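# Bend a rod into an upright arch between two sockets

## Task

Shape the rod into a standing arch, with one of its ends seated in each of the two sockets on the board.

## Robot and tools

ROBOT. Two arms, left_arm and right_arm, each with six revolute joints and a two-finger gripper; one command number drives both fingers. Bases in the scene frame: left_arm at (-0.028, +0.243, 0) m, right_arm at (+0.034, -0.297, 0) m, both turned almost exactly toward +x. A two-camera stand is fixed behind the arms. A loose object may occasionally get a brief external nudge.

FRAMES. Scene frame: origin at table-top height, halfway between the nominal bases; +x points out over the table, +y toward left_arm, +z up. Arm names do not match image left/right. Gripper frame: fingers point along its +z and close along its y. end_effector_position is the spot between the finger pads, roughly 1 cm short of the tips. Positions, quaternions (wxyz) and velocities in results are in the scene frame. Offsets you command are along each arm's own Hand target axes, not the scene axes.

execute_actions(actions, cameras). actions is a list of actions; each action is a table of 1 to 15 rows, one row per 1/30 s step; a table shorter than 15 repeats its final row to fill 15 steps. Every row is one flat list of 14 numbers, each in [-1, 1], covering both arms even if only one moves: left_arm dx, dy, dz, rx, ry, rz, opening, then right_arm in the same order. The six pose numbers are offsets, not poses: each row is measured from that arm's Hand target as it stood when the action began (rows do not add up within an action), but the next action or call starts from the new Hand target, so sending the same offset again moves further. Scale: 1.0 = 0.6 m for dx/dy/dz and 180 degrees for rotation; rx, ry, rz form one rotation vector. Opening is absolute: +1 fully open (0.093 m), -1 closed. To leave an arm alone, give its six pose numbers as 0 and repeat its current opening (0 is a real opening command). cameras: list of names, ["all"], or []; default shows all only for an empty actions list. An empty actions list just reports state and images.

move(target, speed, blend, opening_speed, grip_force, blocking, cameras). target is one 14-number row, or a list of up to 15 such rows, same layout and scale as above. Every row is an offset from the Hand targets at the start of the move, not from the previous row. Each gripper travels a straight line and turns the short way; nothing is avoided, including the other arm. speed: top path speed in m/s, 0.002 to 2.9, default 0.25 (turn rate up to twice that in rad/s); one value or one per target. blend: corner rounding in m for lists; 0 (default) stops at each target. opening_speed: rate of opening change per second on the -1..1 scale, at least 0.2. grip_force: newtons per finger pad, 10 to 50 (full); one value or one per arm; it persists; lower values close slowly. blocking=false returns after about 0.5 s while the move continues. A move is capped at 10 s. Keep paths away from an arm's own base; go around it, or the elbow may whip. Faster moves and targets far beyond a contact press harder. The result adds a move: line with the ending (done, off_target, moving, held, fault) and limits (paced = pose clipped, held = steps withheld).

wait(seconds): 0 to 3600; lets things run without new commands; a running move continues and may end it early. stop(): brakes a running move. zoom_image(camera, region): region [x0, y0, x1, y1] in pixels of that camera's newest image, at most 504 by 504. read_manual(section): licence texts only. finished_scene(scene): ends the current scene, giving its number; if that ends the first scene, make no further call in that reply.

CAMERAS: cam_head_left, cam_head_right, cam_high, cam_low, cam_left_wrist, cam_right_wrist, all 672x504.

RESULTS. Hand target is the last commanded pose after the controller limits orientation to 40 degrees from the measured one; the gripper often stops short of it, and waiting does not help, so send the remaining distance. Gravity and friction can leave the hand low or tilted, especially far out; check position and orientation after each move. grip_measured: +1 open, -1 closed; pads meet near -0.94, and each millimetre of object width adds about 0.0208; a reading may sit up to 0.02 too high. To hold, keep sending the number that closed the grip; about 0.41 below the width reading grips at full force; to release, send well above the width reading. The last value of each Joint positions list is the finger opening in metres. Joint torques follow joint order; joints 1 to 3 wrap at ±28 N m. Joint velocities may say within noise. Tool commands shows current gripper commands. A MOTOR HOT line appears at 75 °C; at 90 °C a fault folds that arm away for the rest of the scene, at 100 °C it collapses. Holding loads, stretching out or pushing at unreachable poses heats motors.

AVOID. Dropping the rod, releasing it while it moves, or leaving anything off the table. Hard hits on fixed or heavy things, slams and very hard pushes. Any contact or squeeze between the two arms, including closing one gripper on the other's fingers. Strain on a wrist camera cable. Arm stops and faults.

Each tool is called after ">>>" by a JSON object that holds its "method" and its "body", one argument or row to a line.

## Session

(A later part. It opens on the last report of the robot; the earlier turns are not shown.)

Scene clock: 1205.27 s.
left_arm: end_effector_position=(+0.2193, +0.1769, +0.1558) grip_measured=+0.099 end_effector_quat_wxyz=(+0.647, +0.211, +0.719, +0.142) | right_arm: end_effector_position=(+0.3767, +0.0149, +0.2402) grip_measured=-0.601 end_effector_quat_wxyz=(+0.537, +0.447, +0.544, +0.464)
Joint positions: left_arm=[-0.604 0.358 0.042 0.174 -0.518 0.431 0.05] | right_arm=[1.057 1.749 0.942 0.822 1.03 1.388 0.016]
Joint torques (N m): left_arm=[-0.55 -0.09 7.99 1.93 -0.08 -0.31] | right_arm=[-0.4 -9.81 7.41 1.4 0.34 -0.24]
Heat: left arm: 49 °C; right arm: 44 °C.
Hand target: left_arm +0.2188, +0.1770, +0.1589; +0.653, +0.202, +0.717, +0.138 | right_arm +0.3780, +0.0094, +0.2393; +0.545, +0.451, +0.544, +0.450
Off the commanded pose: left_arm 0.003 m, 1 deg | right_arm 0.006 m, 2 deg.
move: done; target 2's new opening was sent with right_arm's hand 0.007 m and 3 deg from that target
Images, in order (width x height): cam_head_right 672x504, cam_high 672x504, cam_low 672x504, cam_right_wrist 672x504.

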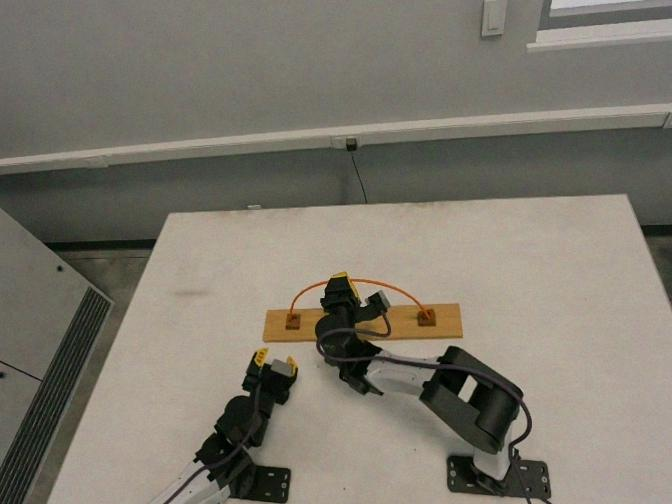

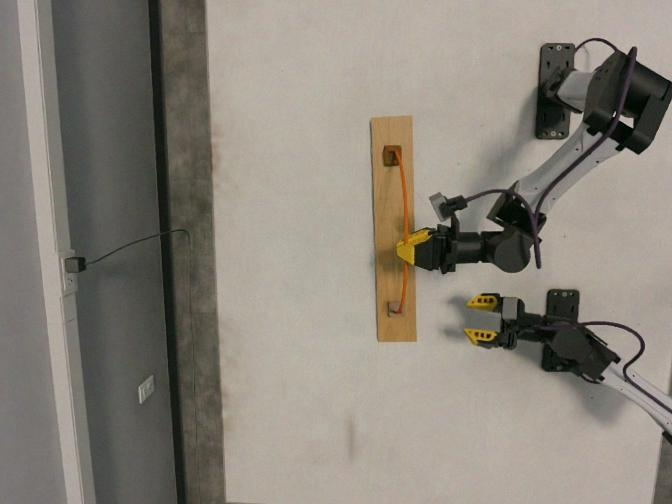

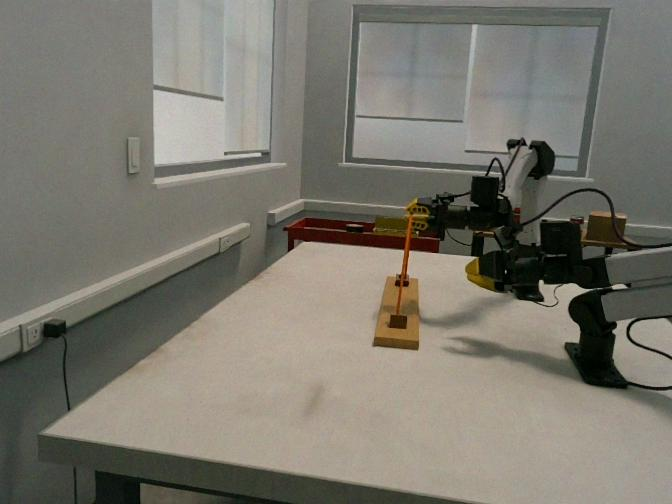

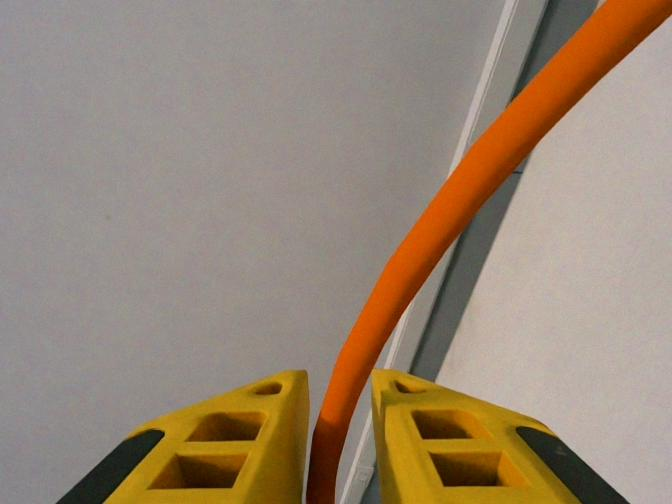

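>>> {"method": "move", "body": {
  "target": [0,0,0,0,0,0,0.1,0,0,0,0,0,0,-0.2],
  "opening_speed": 0.25,
  "cameras": ["cam_high","cam_low","cam_head_right","cam_right_wrist"]
}}

>>> {"method": "zoom_image", "body": {
  "camera": "cam_head_right",
  "region": [240, 250, 460, 360]
}}

>>> {"method": "zoom_image", "body": {
  "camera": "cam_low",
  "region": [370, 200, 430, 340]
}}

Scene clock: 1213.97 s.
left_arm: end_effector_position=(+0.2193, +0.1769, +0.1558) grip_measured=+0.099 end_effector_quat_wxyz=(+0.647, +0.211, +0.719, +0.142) | right_arm: end_effector_position=(+0.3767, +0.0137, +0.2393) grip_measured=-0.202 end_effector_quat_wxyz=(+0.539, +0.448, +0.545, +0.460)
Joint positions: left_arm=[-0.604 0.358 0.042 0.174 -0.518 0.431 0.05] | right_arm=[1.057 1.749 0.942 0.816 1.038 1.388 0.036]
Joint torques (N m): left_arm=[-0.55 -0.09 8.01 1.93 -0.08 -0.31] | right_arm=[-0.4 -9.81 7.42 1.45 0.29 -0.22]
Heat: left arm: 49 °C; right arm: 43 °C.
Hand target: left_arm +0.2188, +0.1770, +0.1589; +0.653, +0.202, +0.717, +0.138 | right_arm +0.3780, +0.0094, +0.2393; +0.545, +0.451, +0.544, +0.450
Off the commanded pose: left_arm 0.003 m, 1 deg | right_arm 0.004 m, 1 deg.
move: done
Images, in order (width x height): cam_head_right 672x504, cam_high 672x504, cam_low 672x504, cam_right_wrist 672x504.

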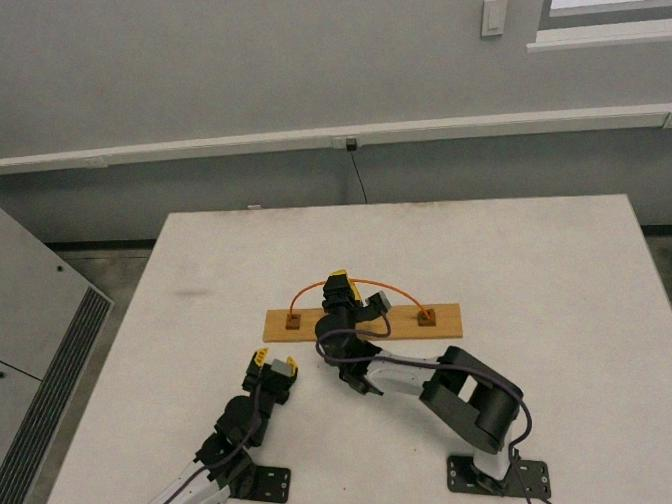

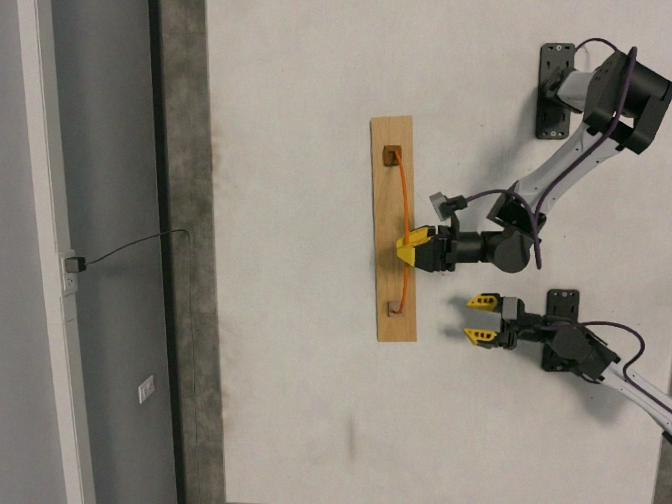

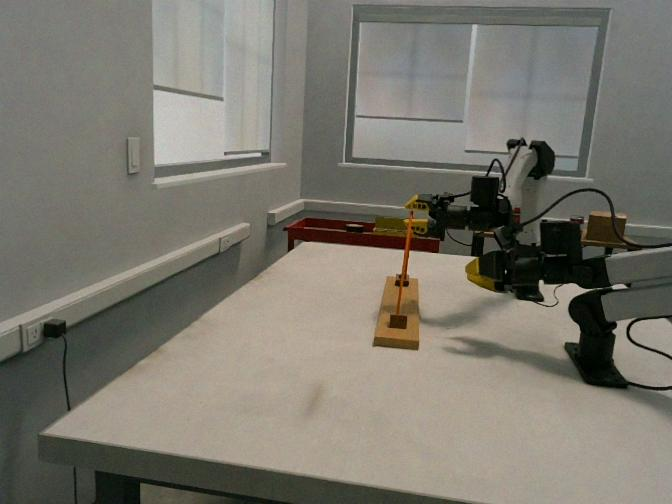

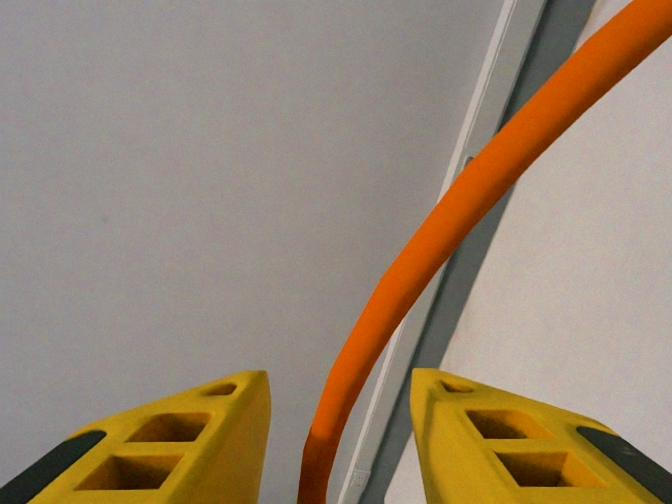

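Scaled by 2.291 from the camera's image (finer frame: 960x720).

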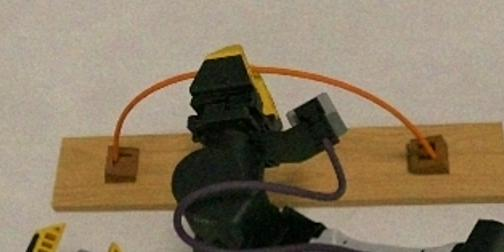

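Scaled by 3.600 from the camera's image (finer frame: 960x720).

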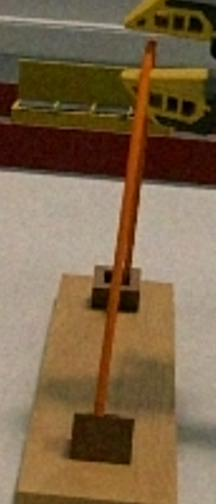

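>>> {"method": "move", "body": {
  "target": [0,0,0,0,0,0,0.1,0,0,-0.2,0,0,0,-0.1],
  "speed": 0.08,
  "opening_speed": 0.5,
  "cameras": ["cam_high","cam_low","cam_head_right"]
}}

>>> {"method": "zoom_image", "body": {
  "camera": "cam_head_right",
  "region": [240, 250, 460, 360]
}}

>>> {"method": "zoom_image", "body": {
  "camera": "cam_low",
  "region": [370, 200, 430, 340]
}}

>>> {"method": "zoom_image", "body": {
  "camera": "cam_high",
  "region": [360, 130, 440, 330]
}}

Scene clock: 1221.17 s.
left_arm: end_effector_position=(+0.2193, +0.1769, +0.1558) grip_measured=+0.099 end_effector_quat_wxyz=(+0.647, +0.211, +0.719, +0.142) | right_arm: end_effector_position=(+0.2607, +0.0166, +0.2334) grip_measured=-0.101 end_effector_quat_wxyz=(+0.544, +0.443, +0.553, +0.449)
Joint positions: left_arm=[-0.604 0.358 0.042 0.174 -0.518 0.431 0.05] | right_arm=[1.388 1.625 0.789 0.816 1.373 1.386 0.04]
Joint torques (N m): left_arm=[-0.55 -0.08 7.99 1.93 -0.08 -0.31] | right_arm=[0.5 -10.33 6 1.38 0.38 -0.19]
Heat: left arm: 49 °C; right arm: 43 °C.
Hand target: left_arm +0.2188, +0.1770, +0.1589; +0.653, +0.202, +0.717, +0.138 | right_arm +0.2579, +0.0097, +0.2393; +0.545, +0.451, +0.544, +0.450
Off the commanded pose: left_arm 0.003 m, 1 deg | right_arm 0.009 m, 1 deg.
move: done
Images, in order (width x height): cam_head_right 672x504, cam_high 672x504, cam_low 672x504.

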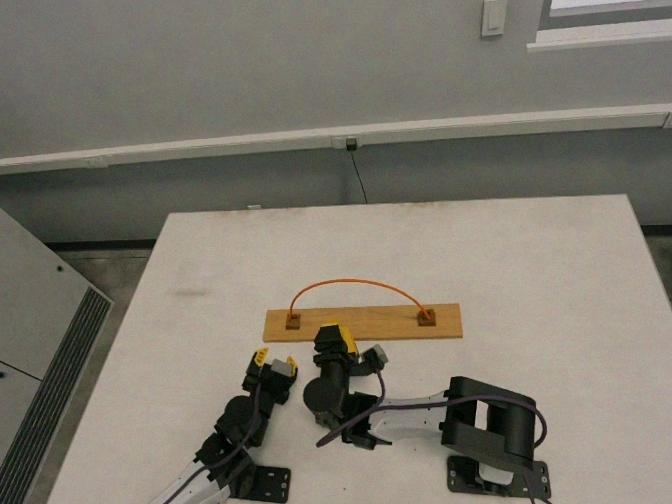

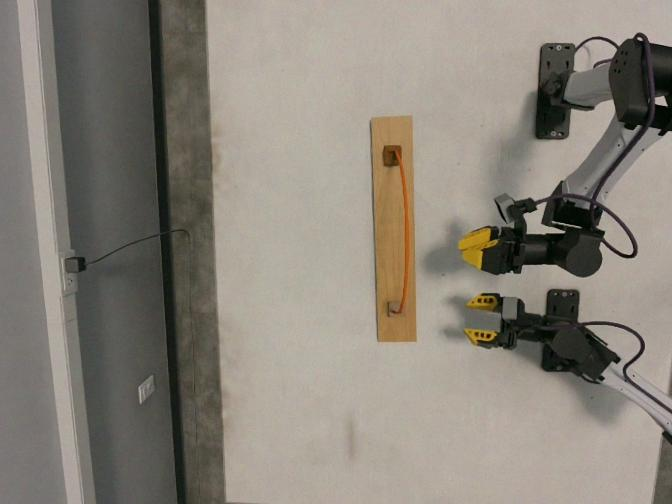

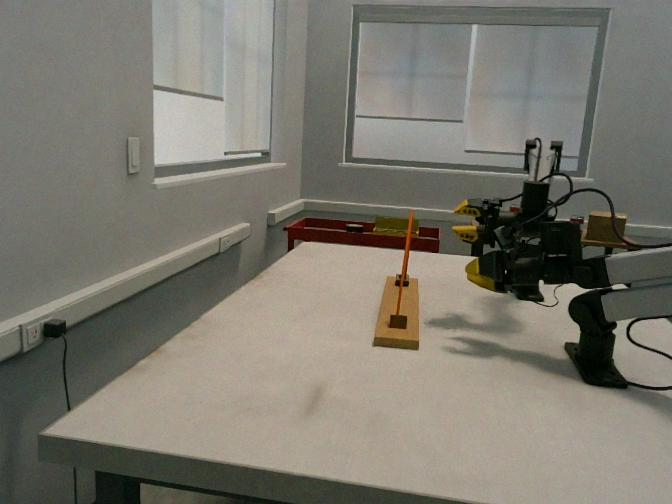

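Scaled by 2.291 from the camera's image (finer frame: 960x720).

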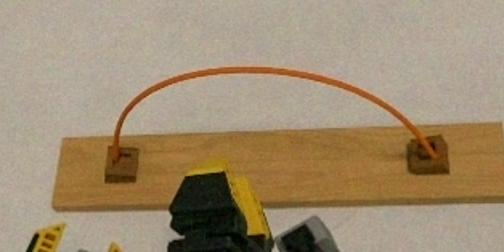

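Scaled by 3.600 from the camera's image (finer frame: 960x720).

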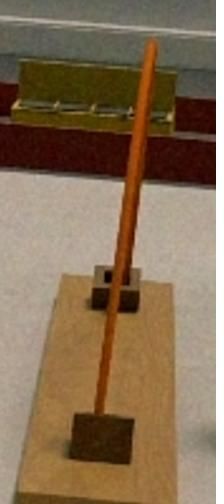

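Scaled by 2.520 from the camera's image (finer frame: 960x720).

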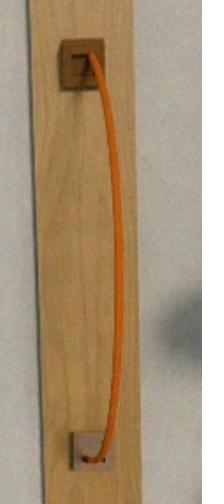

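>>> {"method": "zoom_image", "body": {
  "camera": "cam_head_right",
  "region": [405, 290, 445, 330]
}}

>>> {"method": "zoom_image", "body": {
  "camera": "cam_low",
  "region": [380, 265, 420, 295]
}}

>>> {"method": "zoom_image", "body": {
  "camera": "cam_high",
  "region": [380, 140, 408, 168]
}}

>>> {"method": "zoom_image", "body": {
  "camera": "cam_high",
  "region": [380, 292, 410, 322]
}}

Scaled by 12.600 from the camera's image (finer frame: 960x720).

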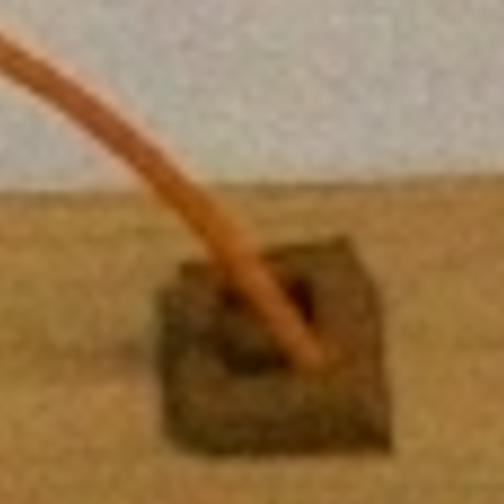

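Scaled by 12.600 from the camera's image (finer frame: 960x720).

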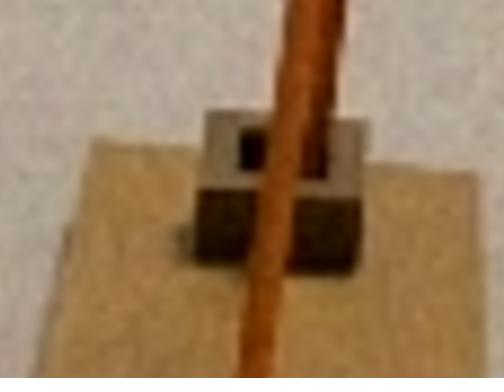

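Scaled by 18.000 from the camera's image (finer frame: 960x720).

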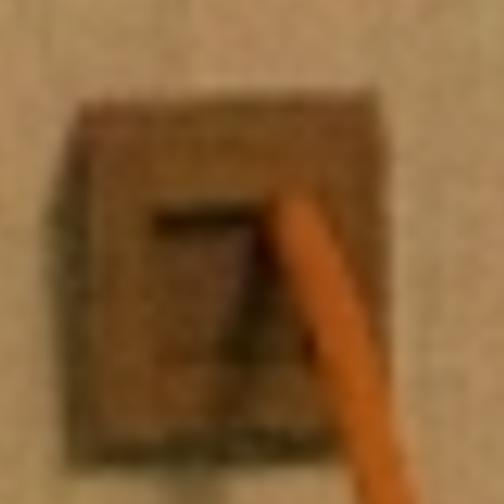

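Scaled by 16.800 from the camera's image (finer frame: 960x720).

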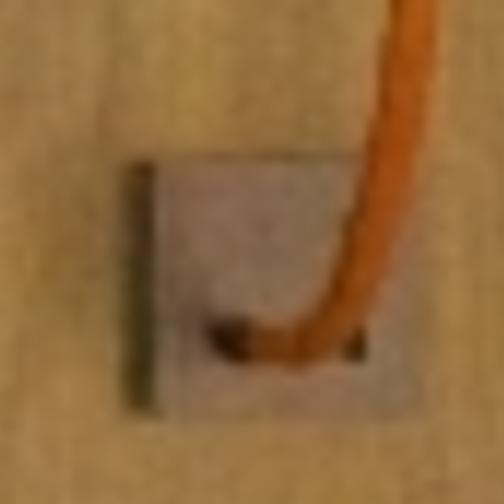

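>>> {"method": "move", "body": {
  "target": [0,0,0,0,0,0,0.1,-0.288,-0.089,-0.02,0.19,0,0,-0.1],
  "speed": 0.35,
  "cameras": ["cam_right_wrist","cam_high"]
}}

Scene clock: 1245.00 s.
left_arm: end_effector_position=(+0.2193, +0.1769, +0.1558) grip_measured=+0.099 end_effector_quat_wxyz=(+0.647, +0.211, +0.719, +0.142) | right_arm: end_effector_position=(+0.2457, -0.1716, +0.2148) grip_measured=-0.101 end_effector_quat_wxyz=(+0.383, +0.541, +0.688, +0.294)
Joint positions: left_arm=[-0.604 0.358 0.042 0.174 -0.518 0.431 0.05] | right_arm=[1.077 0.886 0.829 -0.879 0.847 2.115 0.04]
Joint torques (N m): left_arm=[-0.55 -0.09 7.99 1.93 -0.08 -0.3] | right_arm=[-0.7 -0.08 9.81 1.09 0.42 -0.04]
Heat: left arm: 50 °C; right arm: 42 °C.
Hand target: left_arm +0.2188, +0.1770, +0.1589; +0.653, +0.202, +0.717, +0.138 | right_arm +0.2456, -0.1701, +0.2192; +0.389, +0.592, +0.653, +0.270
Off the commanded pose: left_arm 0.003 m, 1 deg | right_arm 0.005 m, 8 deg.
joint sent to its limit (right arm) — joint 6 (wrist roll), upper limit. The joint targets are off in orientation, not in position.
move: off_target (right_arm)
Images, in order (width x height): cam_high 672x504, cam_right_wrist 672x504.

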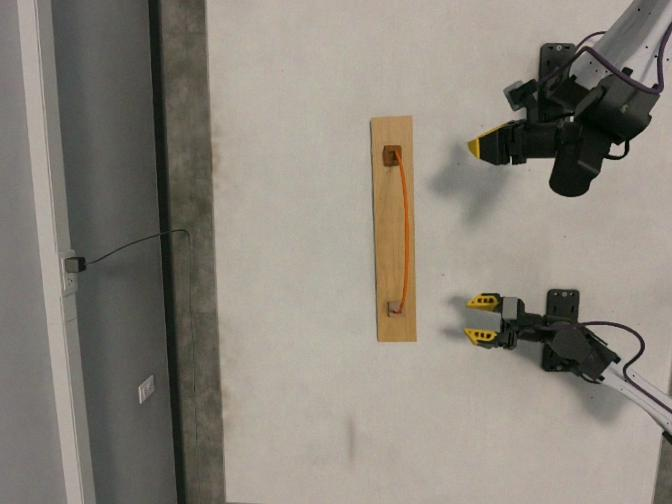

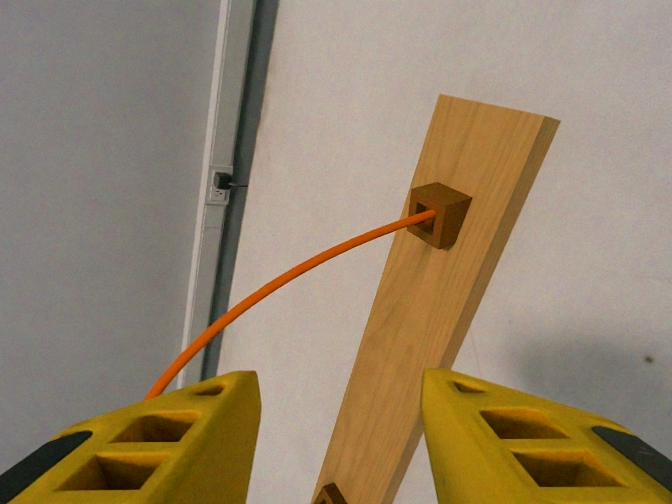

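>>> {"method": "zoom_image", "body": {
  "camera": "cam_right_wrist",
  "region": [395, 170, 485, 260]
}}

Scaled by 5.600 from the camera's image (finer frame: 960x720).

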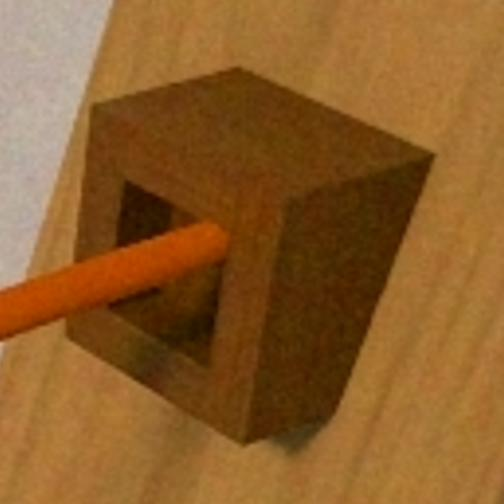

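>>> {"method": "move", "body": {
  "target": [0,0,0,0,0,0,0.1,-0.04,-0.02,0.16,0,0,0,-1],
  "speed": 0.25,
  "cameras": ["cam_right_wrist","cam_high"]
}}

Scene clock: 1268.83 s.
left_arm: end_effector_position=(+0.2193, +0.1769, +0.1558) grip_measured=+0.099 end_effector_quat_wxyz=(+0.647, +0.211, +0.719, +0.142) | right_arm: end_effector_position=(+0.3168, -0.2064, +0.1662) grip_measured=-0.971 end_effector_quat_wxyz=(+0.392, +0.593, +0.648, +0.272)
Joint positions: left_arm=[-0.604 0.358 0.042 0.174 -0.518 0.431 0.05] | right_arm=[0.658 0.988 0.645 -0.403 0.639 1.851 0]
Joint torques (N m): left_arm=[-0.55 -0.09 8.01 1.93 -0.08 -0.31] | right_arm=[-0.7 -1.31 6.94 1.68 0.29 -0.23]
Heat: left arm: 50 °C; right arm: 38 °C.
Hand target: left_arm +0.2188, +0.1770, +0.1589; +0.653, +0.202, +0.717, +0.138 | right_arm +0.3182, -0.2057, +0.1610; +0.389, +0.592, +0.653, +0.270
Off the commanded pose: left_arm 0.003 m, 1 deg | right_arm 0.005 m, 1 deg.
move: done
Images, in order (width x height): cam_high 672x504, cam_right_wrist 672x504.

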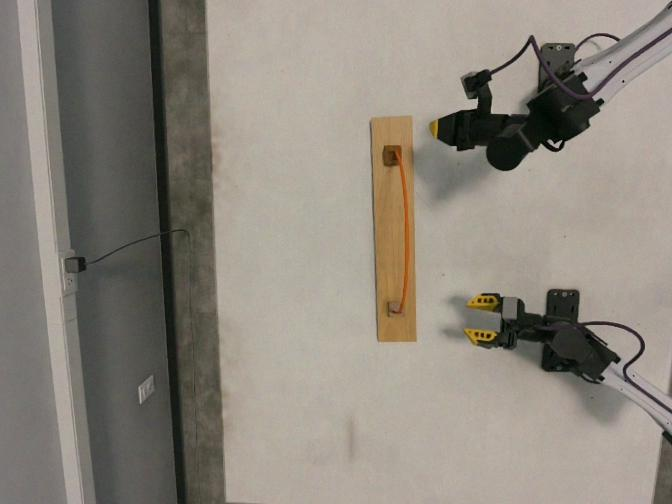

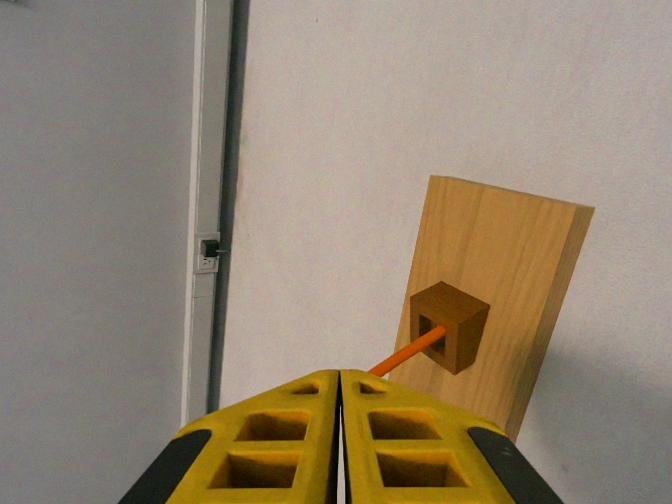

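>>> {"method": "zoom_image", "body": {
  "camera": "cam_right_wrist",
  "region": [400, 275, 500, 385]
}}

Scaled by 4.582 from the camera's image (finer frame: 960x720).

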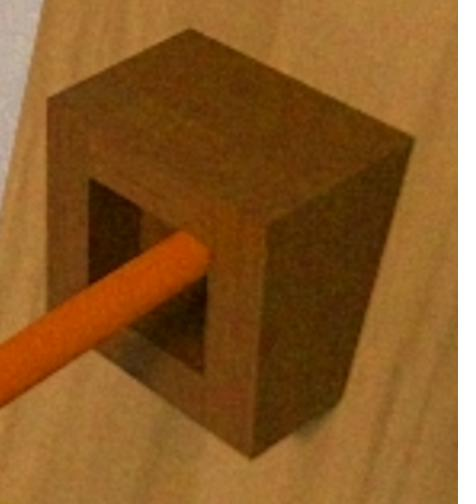

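>>> {"method": "finished_scene", "body": {
  "scene": 2
}}

The scene is finished: the task was done.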